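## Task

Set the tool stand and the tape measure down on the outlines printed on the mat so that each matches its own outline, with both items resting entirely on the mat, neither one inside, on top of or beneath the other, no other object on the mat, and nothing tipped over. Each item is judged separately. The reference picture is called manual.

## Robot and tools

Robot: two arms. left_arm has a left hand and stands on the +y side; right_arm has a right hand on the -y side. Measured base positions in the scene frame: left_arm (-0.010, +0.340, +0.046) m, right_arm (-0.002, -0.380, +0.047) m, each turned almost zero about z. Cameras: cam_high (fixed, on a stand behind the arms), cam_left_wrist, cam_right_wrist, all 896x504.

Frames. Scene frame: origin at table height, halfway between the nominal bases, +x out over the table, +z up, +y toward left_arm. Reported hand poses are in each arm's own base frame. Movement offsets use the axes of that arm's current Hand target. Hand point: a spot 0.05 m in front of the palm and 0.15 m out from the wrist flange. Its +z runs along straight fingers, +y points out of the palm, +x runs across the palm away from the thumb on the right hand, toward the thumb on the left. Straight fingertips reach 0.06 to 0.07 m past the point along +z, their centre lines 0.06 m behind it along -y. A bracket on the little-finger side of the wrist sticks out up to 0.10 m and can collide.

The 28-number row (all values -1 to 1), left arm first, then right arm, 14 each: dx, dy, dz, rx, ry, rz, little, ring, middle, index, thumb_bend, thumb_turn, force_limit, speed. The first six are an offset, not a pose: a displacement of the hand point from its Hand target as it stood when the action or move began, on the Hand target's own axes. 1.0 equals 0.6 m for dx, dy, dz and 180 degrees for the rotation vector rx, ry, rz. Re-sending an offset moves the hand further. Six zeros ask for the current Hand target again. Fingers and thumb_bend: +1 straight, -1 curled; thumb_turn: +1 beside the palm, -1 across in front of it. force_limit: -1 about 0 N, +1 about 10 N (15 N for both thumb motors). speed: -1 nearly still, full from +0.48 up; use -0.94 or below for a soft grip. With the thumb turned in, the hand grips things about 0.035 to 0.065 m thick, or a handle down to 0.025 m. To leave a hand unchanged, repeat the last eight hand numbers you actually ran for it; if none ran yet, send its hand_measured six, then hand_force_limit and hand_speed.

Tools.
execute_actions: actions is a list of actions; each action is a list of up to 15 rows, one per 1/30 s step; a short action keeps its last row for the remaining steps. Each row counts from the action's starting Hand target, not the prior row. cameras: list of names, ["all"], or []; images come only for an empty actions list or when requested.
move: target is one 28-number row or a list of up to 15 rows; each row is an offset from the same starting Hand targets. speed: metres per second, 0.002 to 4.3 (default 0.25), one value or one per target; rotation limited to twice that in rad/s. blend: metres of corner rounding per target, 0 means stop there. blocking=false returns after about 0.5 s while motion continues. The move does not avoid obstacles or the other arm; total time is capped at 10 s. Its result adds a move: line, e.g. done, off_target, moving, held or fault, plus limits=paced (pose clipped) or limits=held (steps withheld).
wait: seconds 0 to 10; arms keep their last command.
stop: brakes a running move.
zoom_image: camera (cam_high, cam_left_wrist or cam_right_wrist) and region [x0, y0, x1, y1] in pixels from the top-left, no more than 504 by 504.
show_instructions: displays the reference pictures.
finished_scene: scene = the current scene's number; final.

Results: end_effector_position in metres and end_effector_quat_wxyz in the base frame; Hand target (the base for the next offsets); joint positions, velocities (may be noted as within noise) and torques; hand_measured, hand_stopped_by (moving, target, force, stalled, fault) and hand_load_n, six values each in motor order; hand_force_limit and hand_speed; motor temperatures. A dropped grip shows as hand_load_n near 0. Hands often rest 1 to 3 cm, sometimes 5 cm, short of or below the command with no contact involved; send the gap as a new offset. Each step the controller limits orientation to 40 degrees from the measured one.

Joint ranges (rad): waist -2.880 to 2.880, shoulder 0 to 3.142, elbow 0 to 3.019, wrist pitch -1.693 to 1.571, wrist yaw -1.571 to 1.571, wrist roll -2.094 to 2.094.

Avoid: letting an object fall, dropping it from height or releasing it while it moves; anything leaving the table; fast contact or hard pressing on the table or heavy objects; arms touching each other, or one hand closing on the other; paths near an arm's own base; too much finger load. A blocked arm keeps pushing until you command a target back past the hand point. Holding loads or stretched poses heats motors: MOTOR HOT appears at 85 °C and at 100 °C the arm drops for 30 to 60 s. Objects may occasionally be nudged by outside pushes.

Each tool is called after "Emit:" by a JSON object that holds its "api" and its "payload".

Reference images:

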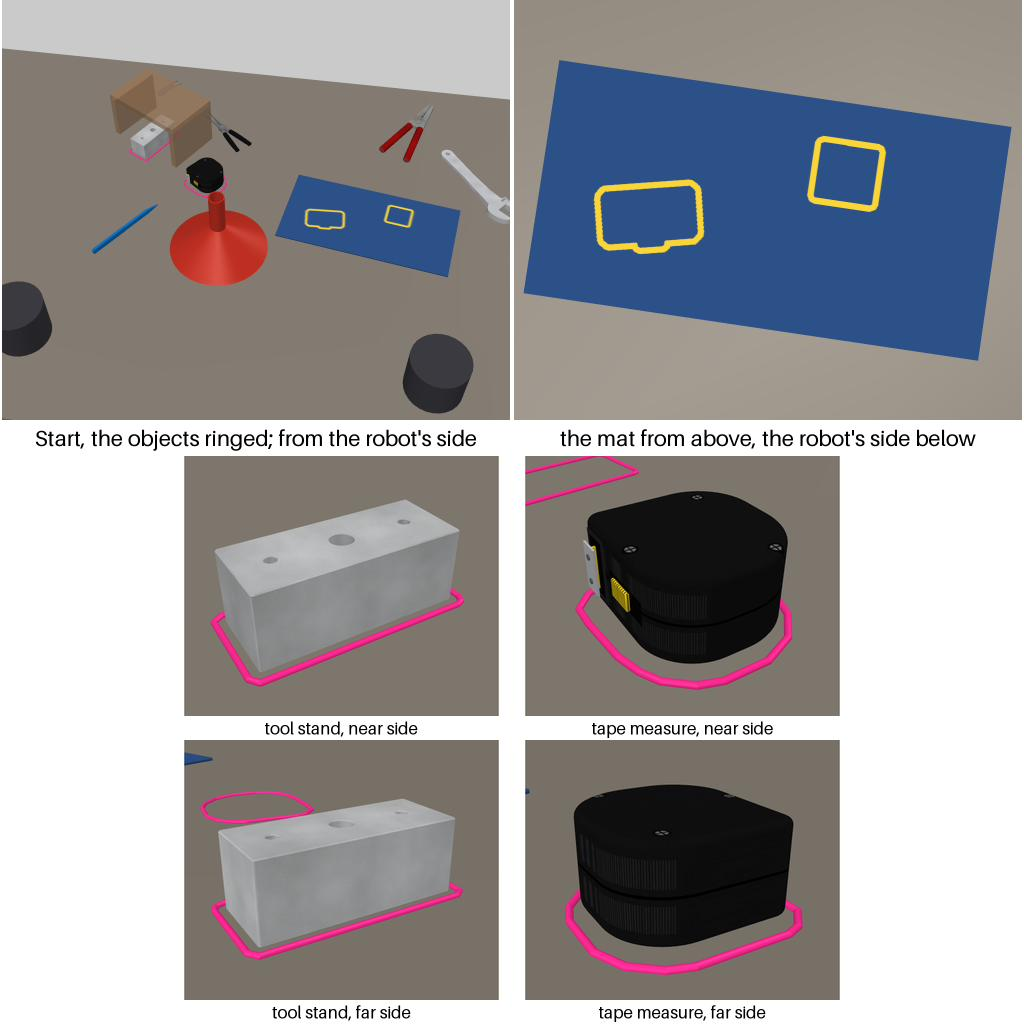

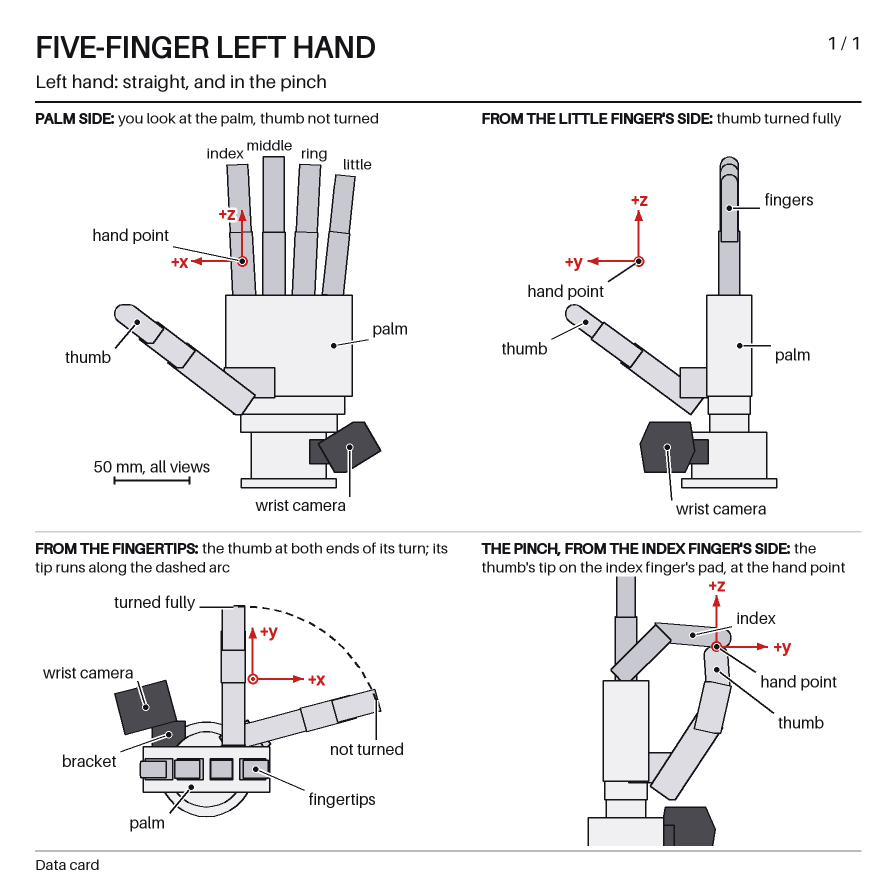

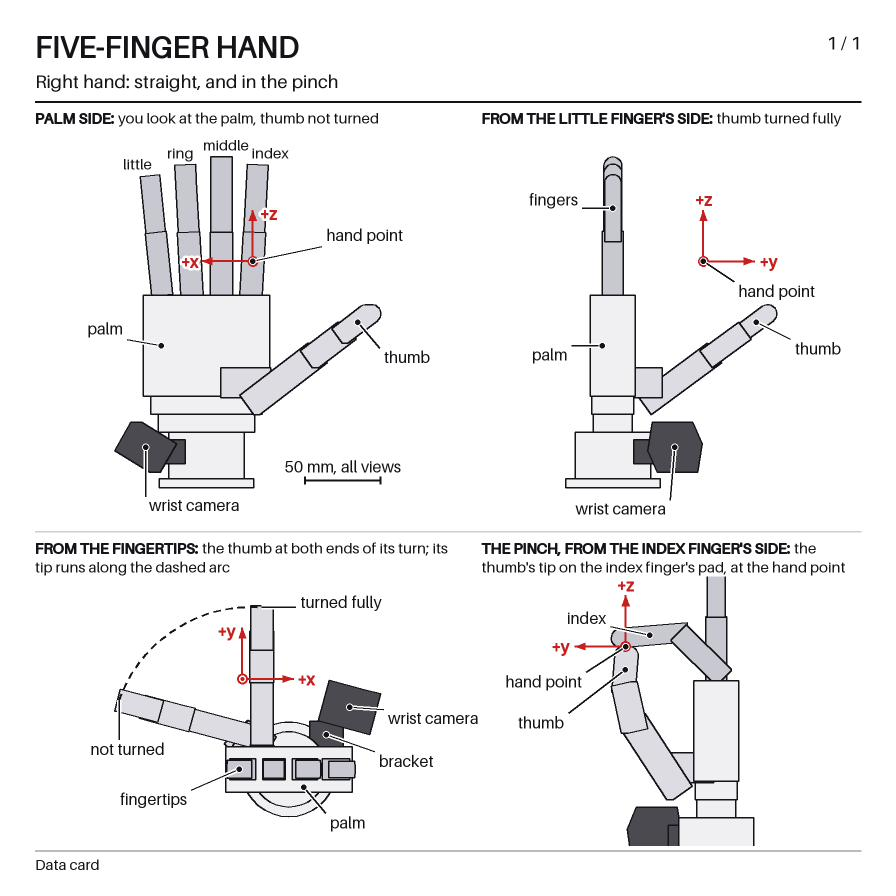

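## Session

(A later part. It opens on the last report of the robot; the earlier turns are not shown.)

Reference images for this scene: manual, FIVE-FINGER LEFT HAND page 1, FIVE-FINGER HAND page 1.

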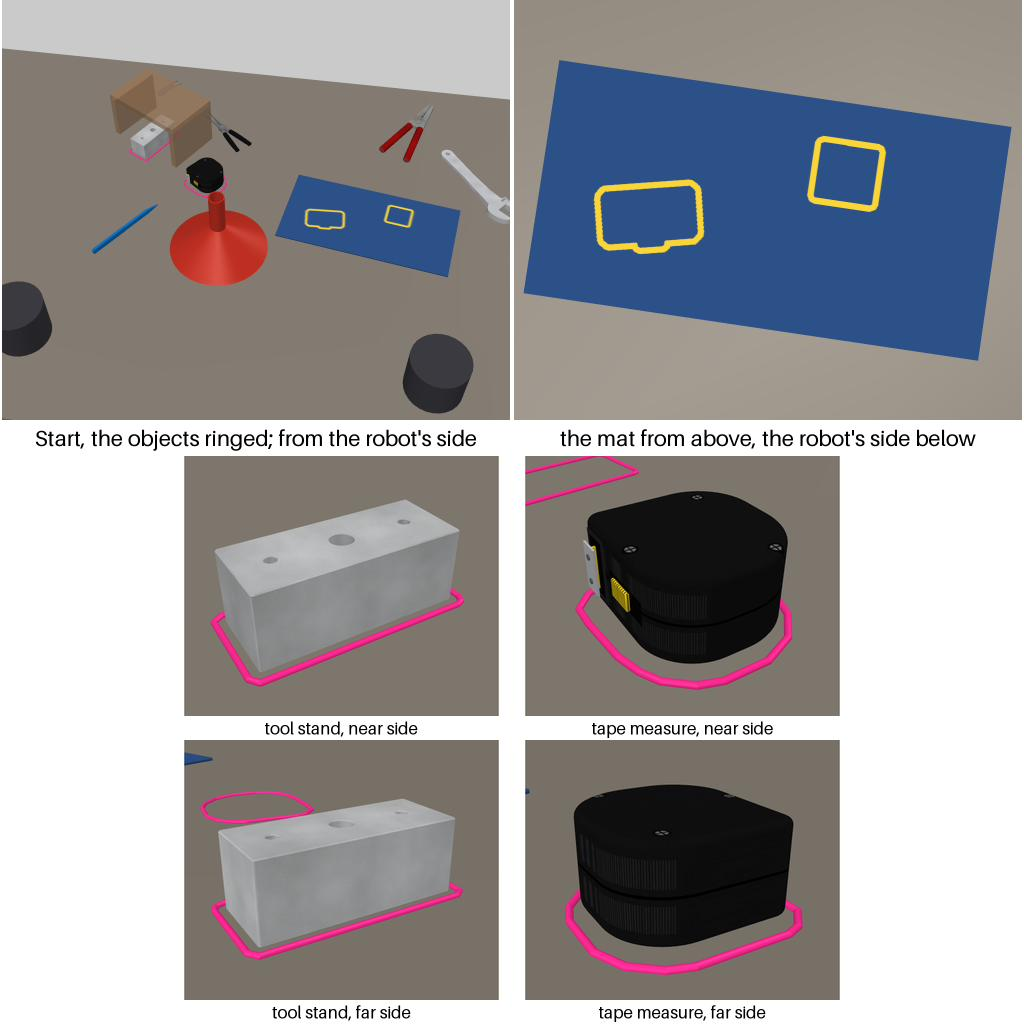

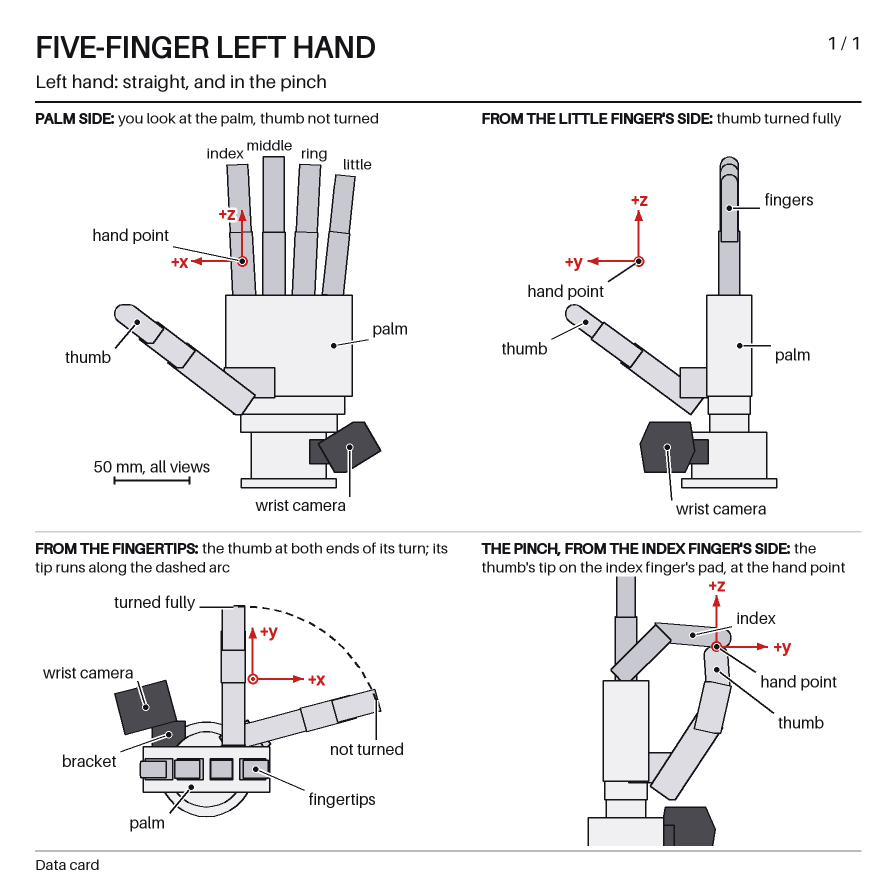

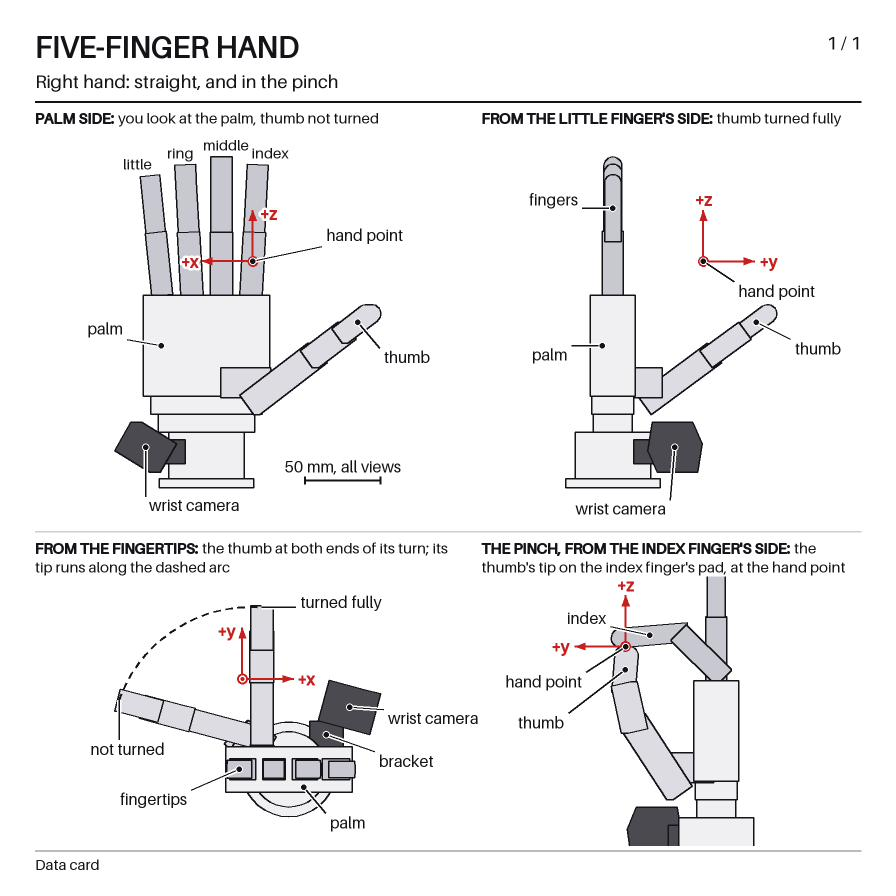

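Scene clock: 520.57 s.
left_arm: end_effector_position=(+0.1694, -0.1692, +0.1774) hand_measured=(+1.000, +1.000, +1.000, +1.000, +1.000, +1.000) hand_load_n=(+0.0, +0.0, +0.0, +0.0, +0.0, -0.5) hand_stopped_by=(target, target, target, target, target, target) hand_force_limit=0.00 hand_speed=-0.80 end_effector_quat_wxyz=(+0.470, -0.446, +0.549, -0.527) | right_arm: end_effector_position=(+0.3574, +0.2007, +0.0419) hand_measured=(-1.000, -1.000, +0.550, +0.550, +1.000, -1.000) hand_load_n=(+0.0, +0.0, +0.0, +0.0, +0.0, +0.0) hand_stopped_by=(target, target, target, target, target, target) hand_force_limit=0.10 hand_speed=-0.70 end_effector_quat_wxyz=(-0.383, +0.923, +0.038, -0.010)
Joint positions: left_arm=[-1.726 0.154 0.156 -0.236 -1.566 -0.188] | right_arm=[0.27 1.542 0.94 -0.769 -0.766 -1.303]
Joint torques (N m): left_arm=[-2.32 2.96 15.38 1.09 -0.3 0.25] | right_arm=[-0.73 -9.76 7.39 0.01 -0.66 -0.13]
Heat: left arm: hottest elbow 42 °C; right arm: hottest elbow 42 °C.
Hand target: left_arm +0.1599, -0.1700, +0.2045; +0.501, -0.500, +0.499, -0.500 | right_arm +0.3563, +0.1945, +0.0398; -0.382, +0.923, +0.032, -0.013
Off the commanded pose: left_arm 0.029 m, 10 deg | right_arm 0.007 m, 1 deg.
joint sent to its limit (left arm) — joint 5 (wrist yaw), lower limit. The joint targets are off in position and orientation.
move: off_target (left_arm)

Emit:
{"api": "move", "payload": {"target": [[0,0,0,0,0,0,1,1,1,1,1,1,0.0,-0.8,-0.015,-0.0007,0.0007,0,0,0,-1,-1,0.55,0.55,1,-1,0.1,-0.7],[0,0,0,0,0,0,1,1,1,1,1,1,0.0,-0.8,-0.015,0.0558,0.0595,0,0,0,-1,-1,0.55,0.55,1,-1,0.1,-0.7]], "speed": 0.08, "cameras": ["cam_high","cam_right_wrist"]}}

Emit:
{"api": "zoom_image", "payload": {"camera": "cam_high", "region": [340, 230, 420, 300]}}

Scene clock: 525.83 s.
left_arm: end_effector_position=(+0.1694, -0.1692, +0.1774) hand_measured=(+1.000, +1.000, +1.000, +1.000, +1.000, +1.000) hand_load_n=(+0.0, +0.0, +0.0, +0.0, +0.0, +0.0) hand_stopped_by=(target, target, target, target, target, target) hand_force_limit=0.00 hand_speed=-0.80 end_effector_quat_wxyz=(+0.470, -0.446, +0.549, -0.527) | right_arm: end_effector_position=(+0.3454, +0.1974, -0.0045) hand_measured=(-1.000, -1.000, +0.550, +0.550, +1.000, -1.000) hand_load_n=(+0.0, +0.0, +0.0, +0.0, +0.0, +0.0) hand_stopped_by=(target, target, target, target, target, target) hand_force_limit=0.10 hand_speed=-0.70 end_effector_quat_wxyz=(-0.382, +0.923, +0.036, -0.014)
Joint positions: left_arm=[-1.726 0.154 0.156 -0.236 -1.566 -0.188] | right_arm=[0.27 1.604 0.861 -0.638 -0.766 -1.303]
Joint torques (N m): left_arm=[-2.43 2.84 15.39 1.07 -0.29 0.24] | right_arm=[-0.5 -8.88 6.58 1.06 -0.61 -0.04]
Heat: left arm: hottest elbow 42 °C; right arm: hottest elbow 41 °C.
Hand target: left_arm +0.1599, -0.1700, +0.2045; +0.501, -0.500, +0.499, -0.500 | right_arm +0.3472, +0.1954, -0.0090; -0.382, +0.923, +0.032, -0.013
Off the commanded pose: left_arm 0.029 m, 10 deg | right_arm 0.005 m, 0 deg.
joint sent to its limit (left arm) — joint 5 (wrist yaw), lower limit. The joint targets are off in position and orientation.
move: off_target (left_arm)
Images, in order (width x height): cam_high 896x504, cam_right_wrist 896x504.

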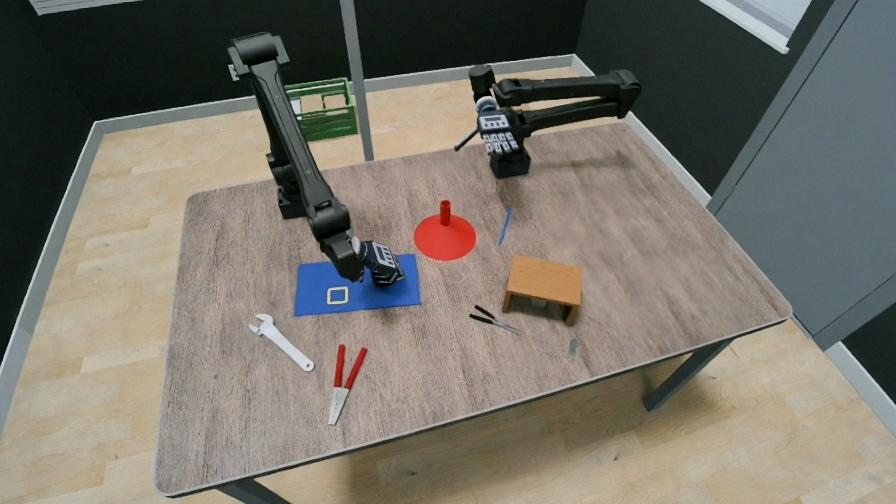

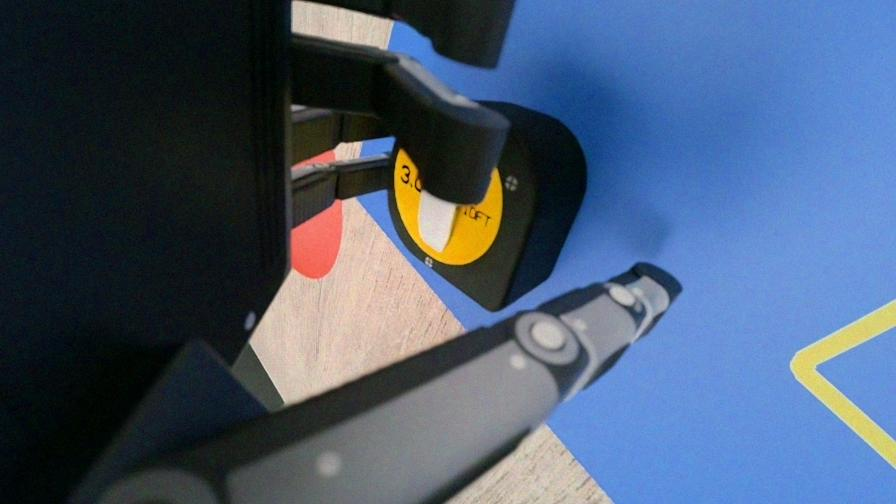

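Scaled by 6.300 from the camera's 896x504 image, which has a finer 1280x720 frame.

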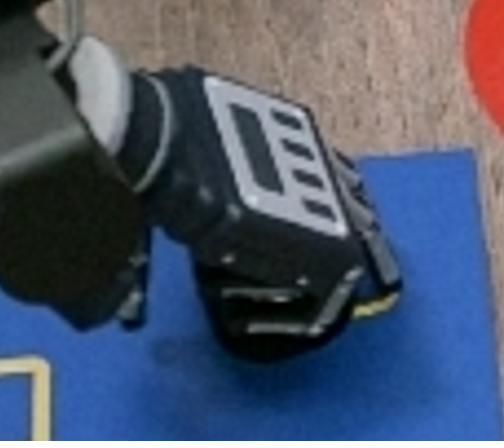

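Emit:
{"api": "move", "payload": {"target": [0,0,0,0,0,0,1,1,1,1,1,1,0.0,-0.8,0,0,0,0,0,0,-1,-1,-0.3,-0.3,1,-1,0.15,-0.8], "speed": 0.08, "cameras": ["cam_high","cam_right_wrist"]}}

Emit:
{"api": "zoom_image", "payload": {"camera": "cam_high", "region": [340, 230, 420, 300]}}

Scene clock: 530.23 s.
left_arm: end_effector_position=(+0.1694, -0.1692, +0.1774) hand_measured=(+1.000, +1.000, +1.000, +1.000, +1.000, +1.000) hand_load_n=(+0.0, +0.0, +0.0, +0.0, +0.0, +0.0) hand_stopped_by=(target, target, target, target, target, target) hand_force_limit=0.00 hand_speed=-0.80 end_effector_quat_wxyz=(+0.470, -0.446, +0.549, -0.527) | right_arm: end_effector_position=(+0.3453, +0.1975, -0.0046) hand_measured=(-1.000, -1.000, +0.094, +0.108, +1.000, -1.000) hand_load_n=(+0.0, +0.0, +11.0, +3.5, +2.5, +0.5) hand_stopped_by=(target, target, force, force, target, target) hand_force_limit=0.15 hand_speed=-0.80 end_effector_quat_wxyz=(-0.382, +0.923, +0.036, -0.014)
Joint positions: left_arm=[-1.726 0.154 0.156 -0.236 -1.566 -0.188] | right_arm=[0.27 1.605 0.861 -0.638 -0.767 -1.303]
Joint torques (N m): left_arm=[-2.37 2.96 15.41 1.05 -0.29 0.24] | right_arm=[-0.26 -8.59 6.68 1.09 -0.57 -0.05]
Heat: left arm: hottest elbow 42 °C; right arm: hottest elbow 41 °C.
Hand target: left_arm +0.1599, -0.1700, +0.2045; +0.501, -0.500, +0.499, -0.500 | right_arm +0.3471, +0.1954, -0.0091; -0.382, +0.923, +0.032, -0.013
Off the commanded pose: left_arm 0.029 m, 10 deg | right_arm 0.005 m, 0 deg.
joint sent to its limit (left arm) — joint 5 (wrist yaw), lower limit. The joint targets are off in position and orientation.
move: off_target (left_arm)
Images, in order (width x height): cam_high 896x504, cam_right_wrist 896x504.

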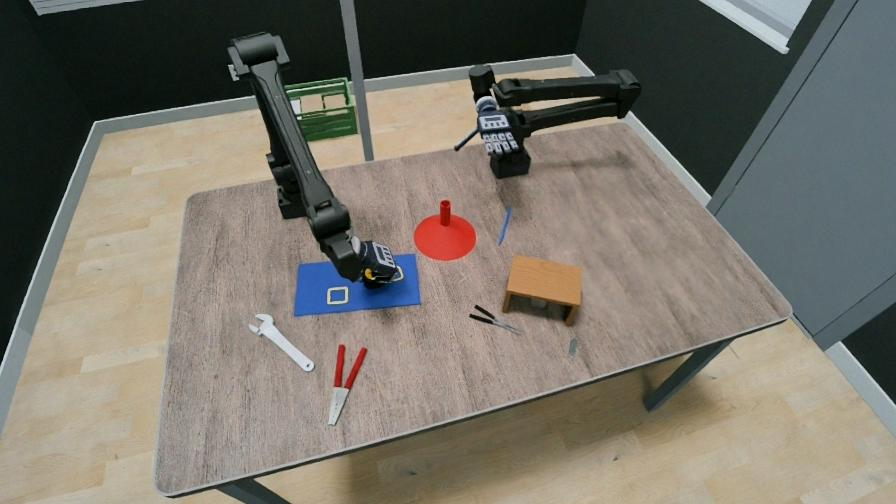

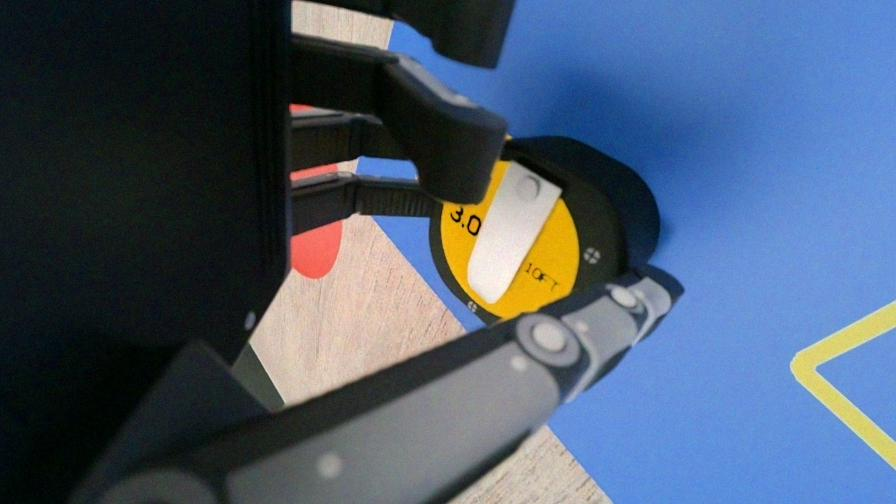

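Scaled by 6.300 from the camera's 896x504 image, which has a finer 1280x720 frame.

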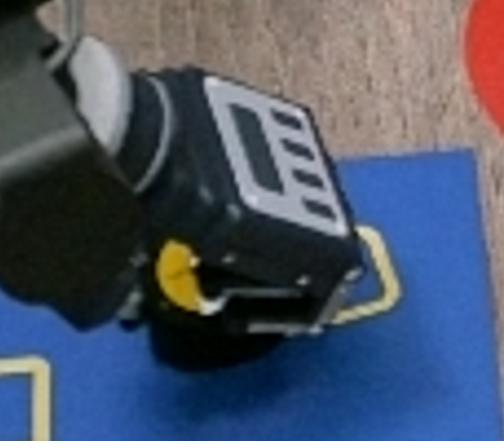

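Emit:
{"api": "move", "payload": {"target": [[0,0,0,0,0,0,1,1,1,1,1,1,0.0,-0.8,0,-0.1414,-0.1414,0,0,0,-1,-1,-0.3,-0.3,1,-1,0.15,-0.8],[0,0,0,0,0,0,1,1,1,1,1,1,0.0,-0.8,-0.017,-0.1843,-0.1197,0,0.3144,-0.3144,-1,-1,-0.3,-0.3,1,-1,0.15,-0.8]], "speed": [0.12,0.2], "cameras": ["cam_high","cam_right_wrist"]}}

Emit:
{"api": "zoom_image", "payload": {"camera": "cam_high", "region": [310, 190, 430, 300]}}

Scene clock: 548.67 s.
left_arm: end_effector_position=(+0.1694, -0.1692, +0.1774) hand_measured=(+1.000, +1.000, +1.000, +1.000, +1.000, +1.000) hand_load_n=(+0.0, +0.0, +0.0, +0.0, +0.0, +0.0) hand_stopped_by=(target, target, target, target, target, target) hand_force_limit=0.00 hand_speed=-0.80 end_effector_quat_wxyz=(+0.470, -0.446, +0.549, -0.527) | right_arm: end_effector_position=(+0.3346, +0.2156, +0.1099) hand_measured=(-1.000, -1.000, +0.094, +0.108, +1.000, -1.000) hand_load_n=(+0.0, +0.0, +11.0, +4.0, +2.5, +2.0) hand_stopped_by=(target, target, force, force, target, target) hand_force_limit=0.15 hand_speed=-0.80 end_effector_quat_wxyz=(-0.313, +0.714, +0.260, +0.570)
Joint positions: left_arm=[-1.726 0.154 0.156 -0.236 -1.566 -0.188] | right_arm=[0.582 1.075 0.15 0.765 -0.266 -1.461]
Joint torques (N m): left_arm=[-2.37 2.84 15.39 1.09 -0.3 0.25] | right_arm=[1.38 -1.44 7.38 3.25 0.05 -0.31]
Heat: left arm: hottest elbow 42 °C; right arm: hottest elbow 40 °C.
Hand target: left_arm +0.1599, -0.1700, +0.2045; +0.501, -0.500, +0.499, -0.500 | right_arm +0.3350, +0.2220, +0.1198; -0.314, +0.699, +0.271, +0.583
Off the commanded pose: left_arm 0.029 m, 10 deg | right_arm 0.012 m, 3 deg.
joint sent to its limit (left arm) — joint 5 (wrist yaw), lower limit. The joint targets are off in position and orientation.
move: off_target (left_arm, right_arm)
Images, in order (width x height): cam_high 896x504, cam_right_wrist 896x504.

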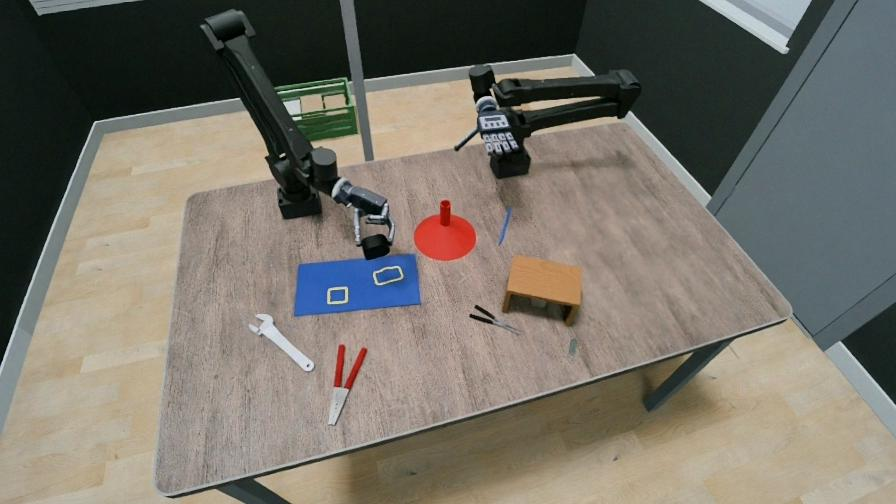

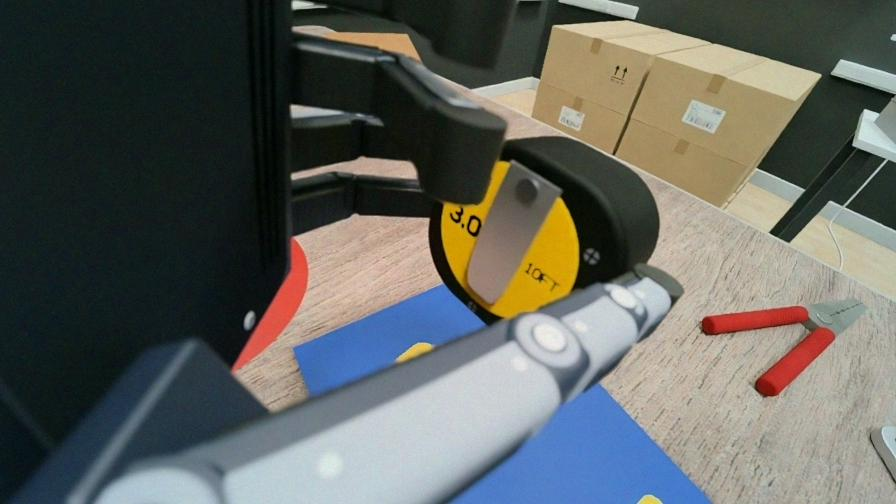

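Scaled by 4.200 from the camera's 896x504 image, which has a finer 1280x720 frame.

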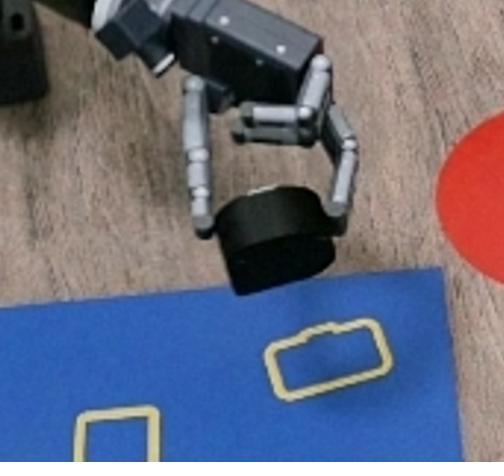

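Emit:
{"api": "move", "payload": {"target": [0,0,0,0,0,0,1,1,1,1,1,1,0.0,-0.8,-0.198,0.0152,0.0252,0,0,0,-1,-1,-0.3,-0.3,1,-1,0.15,-0.8], "speed": 0.12, "cameras": ["cam_high","cam_right_wrist"]}}

Emit:
{"api": "zoom_image", "payload": {"camera": "cam_high", "region": [340, 220, 420, 300]}}

Scene clock: 553.80 s.
left_arm: end_effector_position=(+0.1694, -0.1692, +0.1774) hand_measured=(+1.000, +1.000, +1.000, +1.000, +1.000, +1.000) hand_load_n=(+0.0, +0.0, +0.0, +0.0, +0.0, +0.0) hand_stopped_by=(target, target, target, target, target, target) hand_force_limit=0.00 hand_speed=-0.80 end_effector_quat_wxyz=(+0.470, -0.446, +0.549, -0.527) | right_arm: end_effector_position=(+0.3292, +0.2182, -0.0071) hand_measured=(-1.000, -1.000, +0.094, +0.108, +1.000, -1.000) hand_load_n=(+0.5, +0.0, +11.0, +3.5, +2.5, +2.0) hand_stopped_by=(target, target, force, force, target, target) hand_force_limit=0.15 hand_speed=-0.80 end_effector_quat_wxyz=(-0.303, +0.734, +0.268, +0.546)
Joint positions: left_arm=[-1.726 0.154 0.156 -0.236 -1.566 -0.188] | right_arm=[0.608 1.907 0.134 1.545 -0.242 -1.471]
Joint torques (N m): left_arm=[-2.26 3.02 15.35 1.06 -0.29 0.26] | right_arm=[1.9 -6.01 0.44 3.02 0.11 -0.19]
Heat: left arm: hottest elbow 42 °C; right arm: hottest elbow 40 °C.
Hand target: left_arm +0.1599, -0.1700, +0.2045; +0.501, -0.500, +0.499, -0.500 | right_arm +0.3311, +0.2260, +0.0000; -0.314, +0.698, +0.271, +0.584
Off the commanded pose: left_arm 0.029 m, 10 deg | right_arm 0.011 m, 6 deg.
joint sent to its limit (left arm) — joint 5 (wrist yaw), lower limit. The joint targets are off in position and orientation.
joint sent to its limit (right arm) — joint 4 (wrist pitch), upper limit. The joint targets are off in orientation, not in position.
move: off_target (left_arm, right_arm)
Images, in order (width x height): cam_high 896x504, cam_right_wrist 896x504.

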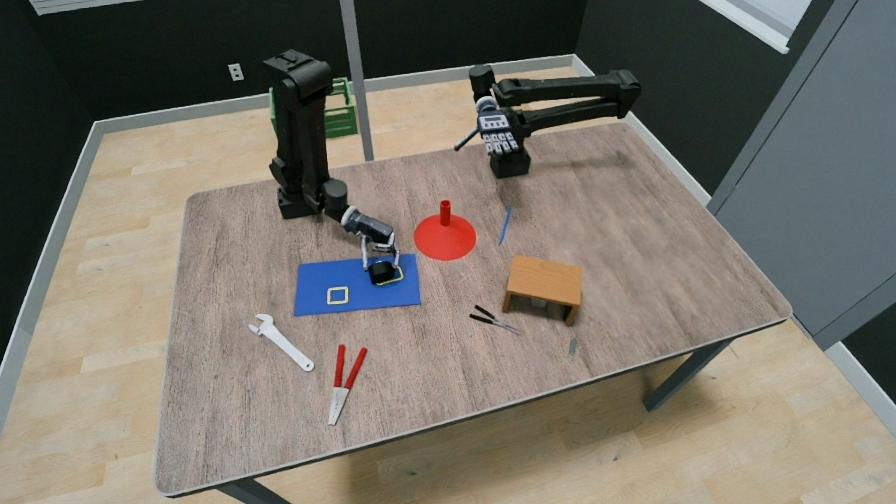

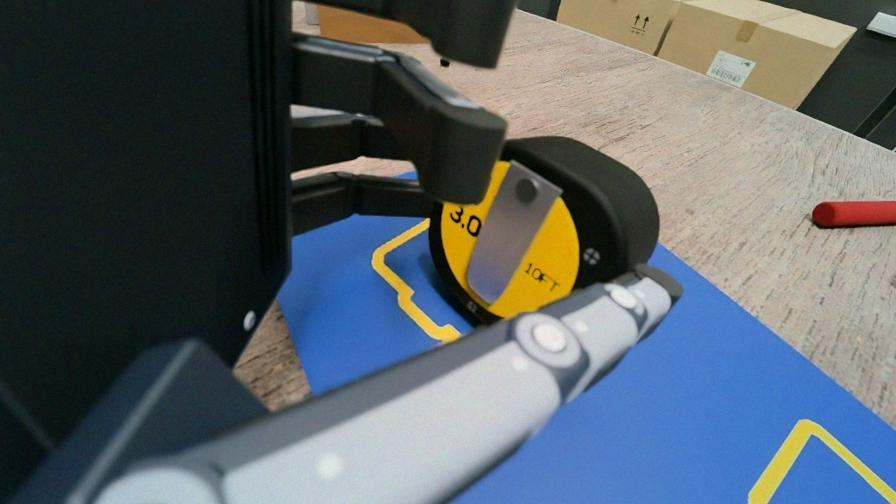

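Scaled by 6.300 from the camera's 896x504 image, which has a finer 1280x720 frame.

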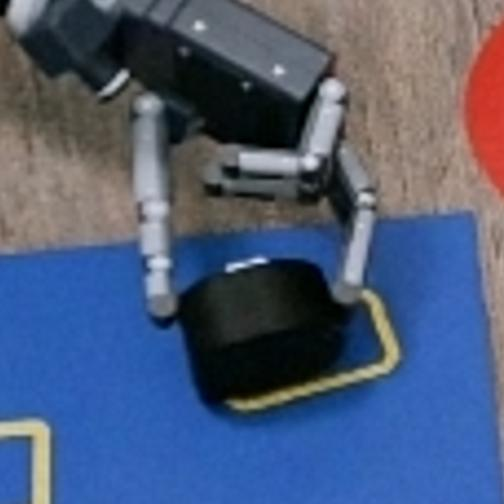

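Emit:
{"api": "move", "payload": {"target": [[0,0,0,0,0,0,1,1,1,1,1,1,0.0,-0.8,0.0317,-0.018,0.0003,0,0,0,-1,-1,-0.3,-0.3,1,-1,0.15,-0.8],[0,0,0,0,0,0,1,1,1,1,1,1,0.0,-0.8,-0.011,-0.0127,0.0057,0,0,0,-1,-1,-0.3,-0.3,1,-1,0.15,-0.8]], "speed": 0.08, "cameras": ["cam_high","cam_right_wrist"]}}

Emit:
{"api": "zoom_image", "payload": {"camera": "cam_high", "region": [360, 250, 420, 300]}}

Scene clock: 561.47 s.
left_arm: end_effector_position=(+0.1694, -0.1692, +0.1774) hand_measured=(+1.000, +1.000, +1.000, +1.000, +1.000, +1.000) hand_load_n=(+0.0, +0.0, +0.0, +0.0, +0.0, -0.5) hand_stopped_by=(target, target, target, target, target, target) hand_force_limit=0.00 hand_speed=-0.80 end_effector_quat_wxyz=(+0.470, -0.446, +0.549, -0.527) | right_arm: end_effector_position=(+0.3264, +0.2262, -0.0087) hand_measured=(-1.000, -1.000, +0.094, +0.108, +1.000, -1.000) hand_load_n=(+0.0, +0.0, +11.0, +3.5, +2.5, +0.5) hand_stopped_by=(target, target, force, force, target, target) hand_force_limit=0.15 hand_speed=-0.80 end_effector_quat_wxyz=(-0.299, +0.733, +0.271, +0.548)
Joint positions: left_arm=[-1.726 0.154 0.156 -0.236 -1.566 -0.188] | right_arm=[0.652 1.922 0.141 1.554 -0.198 -1.471]
Joint torques (N m): left_arm=[-2.37 2.78 15.41 1.07 -0.29 0.24] | right_arm=[1.08 -5.95 0.73 2.67 0.05 -0.16]
Heat: left arm: hottest elbow 42 °C; right arm: hottest elbow 40 °C.
Hand target: left_arm +0.1599, -0.1700, +0.2045; +0.501, -0.500, +0.499, -0.500 | right_arm +0.3266, +0.2335, -0.0059; -0.314, +0.698, +0.271, +0.584
Off the commanded pose: left_arm 0.029 m, 10 deg | right_arm 0.008 m, 6 deg.
joint sent to its limit (left arm) — joint 5 (wrist yaw), lower limit. The joint targets are off in position and orientation.
joint sent to its limit (right arm) — joint 4 (wrist pitch), upper limit. The joint targets are off in orientation, not in position.
move: off_target (left_arm, right_arm)
Images, in order (width x height): cam_high 896x504, cam_right_wrist 896x504.

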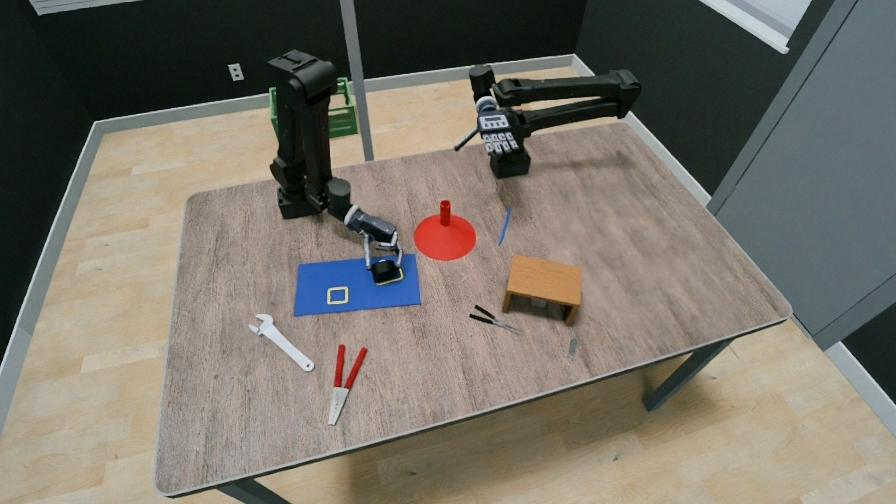

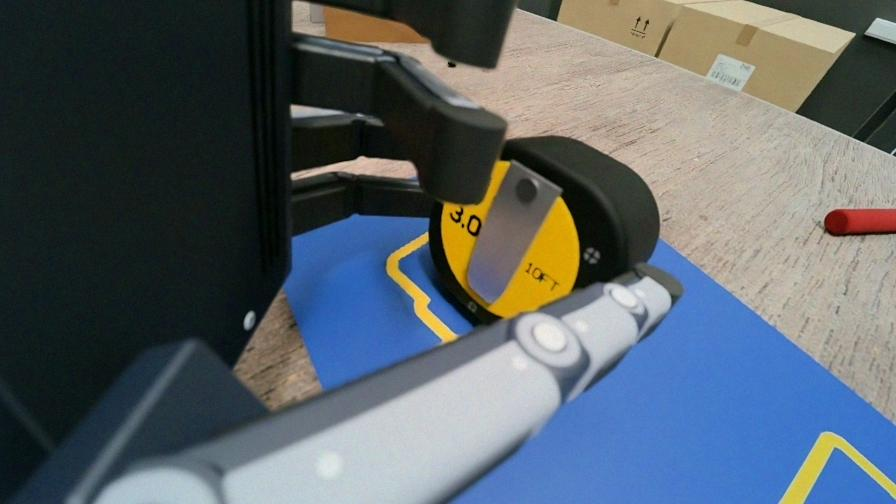

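Scaled by 8.400 from the camera's 896x504 image, which has a finer 1280x720 frame.

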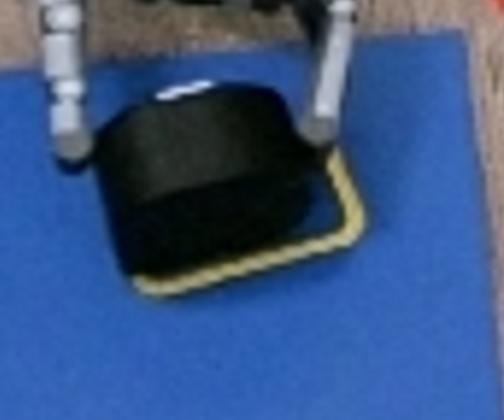

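Emit:
{"api": "move", "payload": {"target": [[0,0,0,0,0,0,1,1,1,1,1,1,0.0,-0.8,0.033,-0.013,0.0058,0,0,0,-1,-1,-0.3,-0.3,1,-1,0.15,-0.8],[0,0,0,0,0,0,1,1,1,1,1,1,0.0,-0.8,-0.013,-0.0072,0.0117,0,0,0,-1,-1,-0.3,-0.3,1,-1,0.15,-0.8]], "speed": 0.08, "cameras": ["cam_high"]}}

Emit:
{"api": "zoom_image", "payload": {"camera": "cam_high", "region": [360, 250, 420, 300]}}

Scene clock: 570.17 s.
left_arm: end_effector_position=(+0.1694, -0.1692, +0.1774) hand_measured=(+1.000, +1.000, +1.000, +1.000, +1.000, +1.000) hand_load_n=(+0.0, +0.0, +0.0, +0.0, +0.0, +0.0) hand_stopped_by=(target, target, target, target, target, target) hand_force_limit=0.00 hand_speed=-0.80 end_effector_quat_wxyz=(+0.470, -0.446, +0.549, -0.527) | right_arm: end_effector_position=(+0.3281, +0.2358, -0.0107) hand_measured=(-1.000, -1.000, +0.094, +0.108, +1.000, -1.000) hand_load_n=(+0.0, +0.0, +11.0, +2.5, +3.0, -2.0) hand_stopped_by=(target, target, force, force, target, target) hand_force_limit=0.15 hand_speed=-0.80 end_effector_quat_wxyz=(-0.297, +0.729, +0.275, +0.552)
Joint positions: left_arm=[-1.726 0.154 0.156 -0.236 -1.566 -0.188] | right_arm=[0.683 1.945 0.161 1.565 -0.167 -1.474]
Joint torques (N m): left_arm=[-2.32 2.78 15.39 1.06 -0.28 0.25] | right_arm=[1.26 -5.71 0.54 2.3 0.03 -0.09]
Heat: left arm: hottest elbow 42 °C; right arm: hottest elbow 39 °C.
Hand target: left_arm +0.1599, -0.1700, +0.2045; +0.501, -0.500, +0.499, -0.500 | right_arm +0.3265, +0.2416, -0.0140; -0.314, +0.698, +0.271, +0.584
Off the commanded pose: left_arm 0.029 m, 10 deg | right_arm 0.007 m, 5 deg.
joint sent to its limit (left arm) — joint 5 (wrist yaw), lower limit. The joint targets are off in position and orientation.
joint sent to its limit (right arm) — joint 4 (wrist pitch), upper limit. The joint targets are off in orientation, not in position.
move: off_target (left_arm, right_arm)
Images, in order (width x height): cam_high 896x504.

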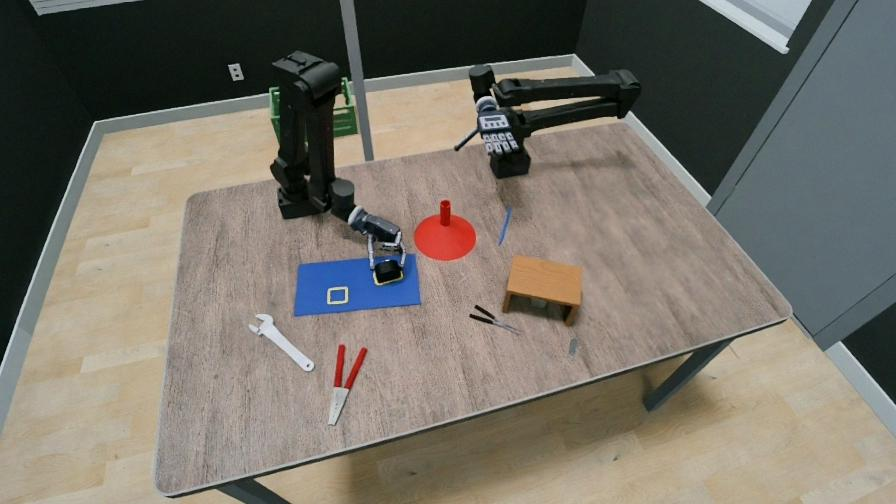

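Scaled by 8.400 from the camera's 896x504 image, which has a finer 1280x720 frame.

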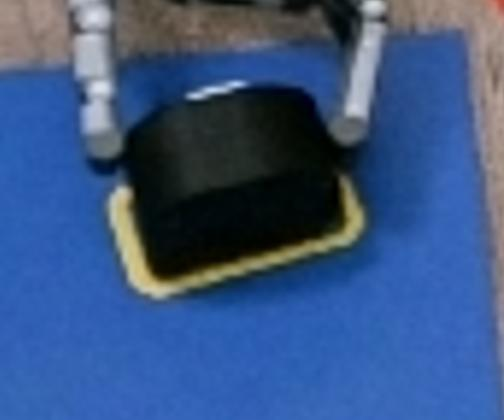

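Emit:
{"api": "move", "payload": {"target": [0,0,0,0,0,0,1,1,1,1,1,1,0.0,-0.8,-0.0132,0.0038,-0.0008,0,0,0,-1,-1,-0.3,-0.3,1,-1,0.15,-0.8], "speed": 0.04, "cameras": ["cam_high"]}}

Emit:
{"api": "zoom_image", "payload": {"camera": "cam_high", "region": [360, 250, 420, 300]}}

Scene clock: 574.07 s.
left_arm: end_effector_position=(+0.1694, -0.1692, +0.1774) hand_measured=(+1.000, +1.000, +1.000, +1.000, +1.000, +1.000) hand_load_n=(+0.0, +0.0, +0.0, +0.0, +0.0, +0.0) hand_stopped_by=(target, target, target, target, target, target) hand_force_limit=0.00 hand_speed=-0.80 end_effector_quat_wxyz=(+0.470, -0.446, +0.549, -0.527) | right_arm: end_effector_position=(+0.3288, +0.2362, -0.0123) hand_measured=(-1.000, -1.000, +0.094, +0.108, +1.000, -1.000) hand_load_n=(+0.0, +0.0, +11.0, +2.5, +3.0, -4.0) hand_stopped_by=(target, target, force, force, target, target) hand_force_limit=0.15 hand_speed=-0.80 end_effector_quat_wxyz=(-0.293, +0.727, +0.281, +0.554)
Joint positions: left_arm=[-1.726 0.154 0.156 -0.236 -1.566 -0.188] | right_arm=[0.683 1.961 0.165 1.576 -0.169 -1.49]
Joint torques (N m): left_arm=[-2.37 2.84 15.42 1.03 -0.29 0.23] | right_arm=[0.97 -4.95 0.68 1.7 -0.18 0.06]
Heat: left arm: hottest elbow 42 °C; right arm: hottest elbow 39 °C.
Hand target: left_arm +0.1599, -0.1700, +0.2045; +0.501, -0.500, +0.499, -0.500 | right_arm +0.3264, +0.2395, -0.0221; -0.314, +0.699, +0.271, +0.583
Off the commanded pose: left_arm 0.029 m, 10 deg | right_arm 0.011 m, 5 deg.
joint read past its limit (right arm) — joint 4 (wrist pitch), upper limit.
joint sent to its limit (left arm) — joint 5 (wrist yaw), lower limit. The joint targets are off in position and orientation.
joint sent to its limit (right arm) — joint 4 (wrist pitch), upper limit. The joint targets are off in orientation, not in position.
move: off_target (left_arm, right_arm)
Images, in order (width x height): cam_high 896x504.

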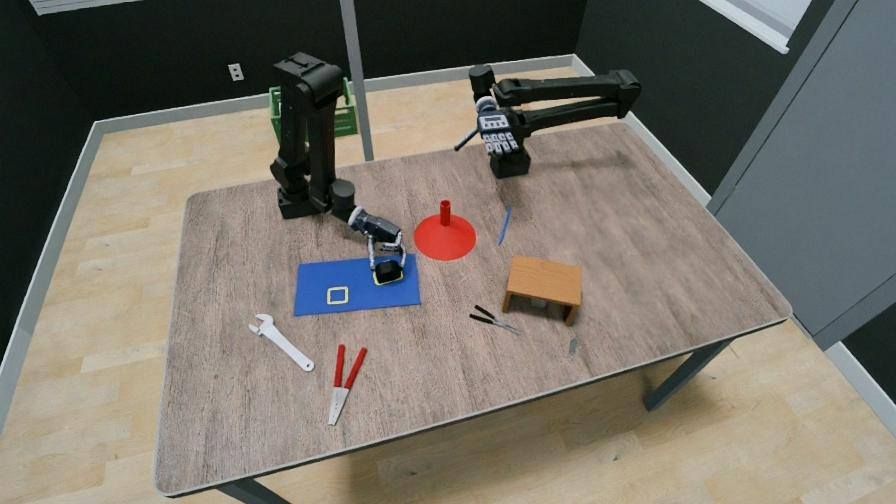

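Scaled by 8.400 from the camera's 896x504 image, which has a finer 1280x720 frame.

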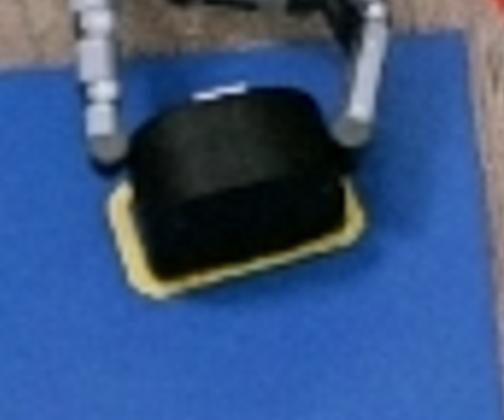

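Emit:
{"api": "move", "payload": {"target": [[0,0,0,0,0,0,1,1,1,1,1,1,0.0,-0.8,0.0132,-0.003,0,0,0,0,-1,-1,-0.3,-0.3,1,-1,0.15,-0.8],[0,0,0,0,0,0,1,1,1,1,1,1,0.0,-0.8,0.0132,-0.003,0,0,0,0,-1,-1,0.25,0.25,1,-1,0.15,-0.92],[0,0,0,0,0,0,1,1,1,1,1,1,0.0,-0.8,0.0132,-0.003,0,0,0,0,-1,-1,0.8,0.8,1,-1,0.15,-0.8]], "speed": 0.04, "cameras": ["cam_high"]}}

Emit:
{"api": "zoom_image", "payload": {"camera": "cam_high", "region": [360, 250, 420, 300]}}

Scene clock: 582.53 s.
left_arm: end_effector_position=(+0.1694, -0.1692, +0.1774) hand_measured=(+1.000, +1.000, +1.000, +1.000, +1.000, +1.000) hand_load_n=(+0.0, +0.0, +0.0, +0.0, +0.0, -0.5) hand_stopped_by=(target, target, target, target, target, target) hand_force_limit=0.00 hand_speed=-0.80 end_effector_quat_wxyz=(+0.470, -0.446, +0.549, -0.527) | right_arm: end_effector_position=(+0.3286, +0.2364, -0.0125) hand_measured=(-1.000, -1.000, +0.800, +0.800, +1.000, -1.000) hand_load_n=(+0.0, +0.0, +0.0, +0.0, +0.0, +0.0) hand_stopped_by=(target, target, target, target, target, target) hand_force_limit=0.15 hand_speed=-0.80 end_effector_quat_wxyz=(-0.297, +0.728, +0.277, +0.552)
Joint positions: left_arm=[-1.726 0.154 0.156 -0.236 -1.566 -0.188] | right_arm=[0.683 1.96 0.165 1.576 -0.169 -1.478]
Joint torques (N m): left_arm=[-2.37 2.73 15.39 1.06 -0.28 0.25] | right_arm=[1.67 -6.83 0.12 1.85 0 -0.09]
Heat: left arm: hottest elbow 42 °C; right arm: hottest elbow 38 °C.
Hand target: left_arm +0.1599, -0.1700, +0.2045; +0.501, -0.500, +0.499, -0.500 | right_arm +0.3265, +0.2408, -0.0141; -0.314, +0.699, +0.271, +0.583
Off the commanded pose: left_arm 0.029 m, 10 deg | right_arm 0.005 m, 5 deg.
joint read past its limit (right arm) — joint 4 (wrist pitch), upper limit.
joint sent to its limit (left arm) — joint 5 (wrist yaw), lower limit. The joint targets are off in position and orientation.
joint sent to its limit (right arm) — joint 4 (wrist pitch), upper limit. The joint targets are off in orientation, not in position.
move: off_target (left_arm, right_arm); target 2's new numbers were sent with right_arm's hand 0.006 m and 5 deg from that target; target 3's new numbers were sent with right_arm's hand 0.005 m and 5 deg from that target
Images, in order (width x height): cam_high 896x504.

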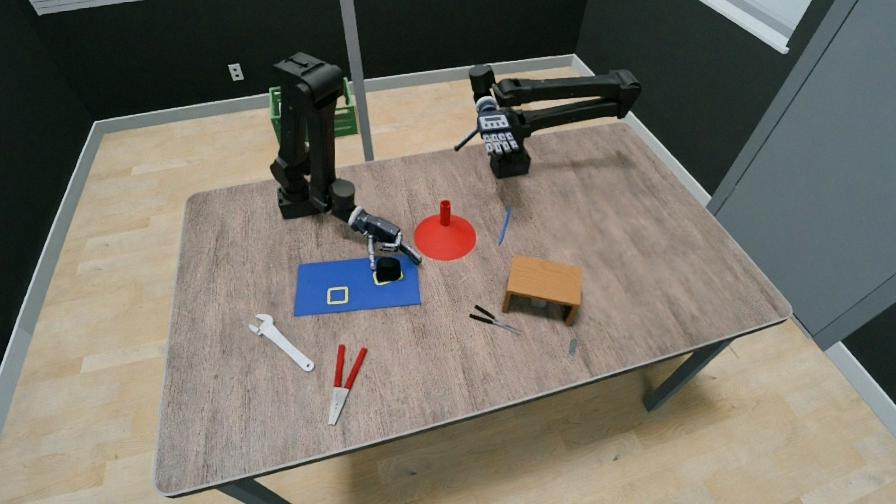

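Scaled by 8.400 from the camera's 896x504 image, which has a finer 1280x720 frame.

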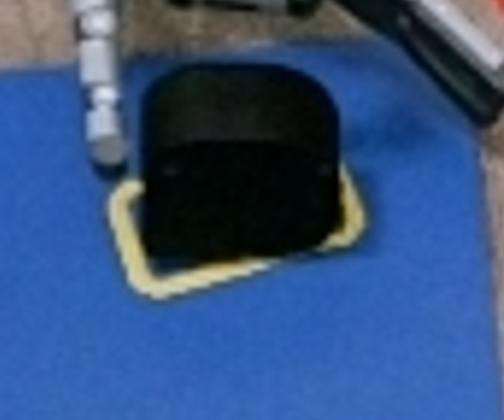

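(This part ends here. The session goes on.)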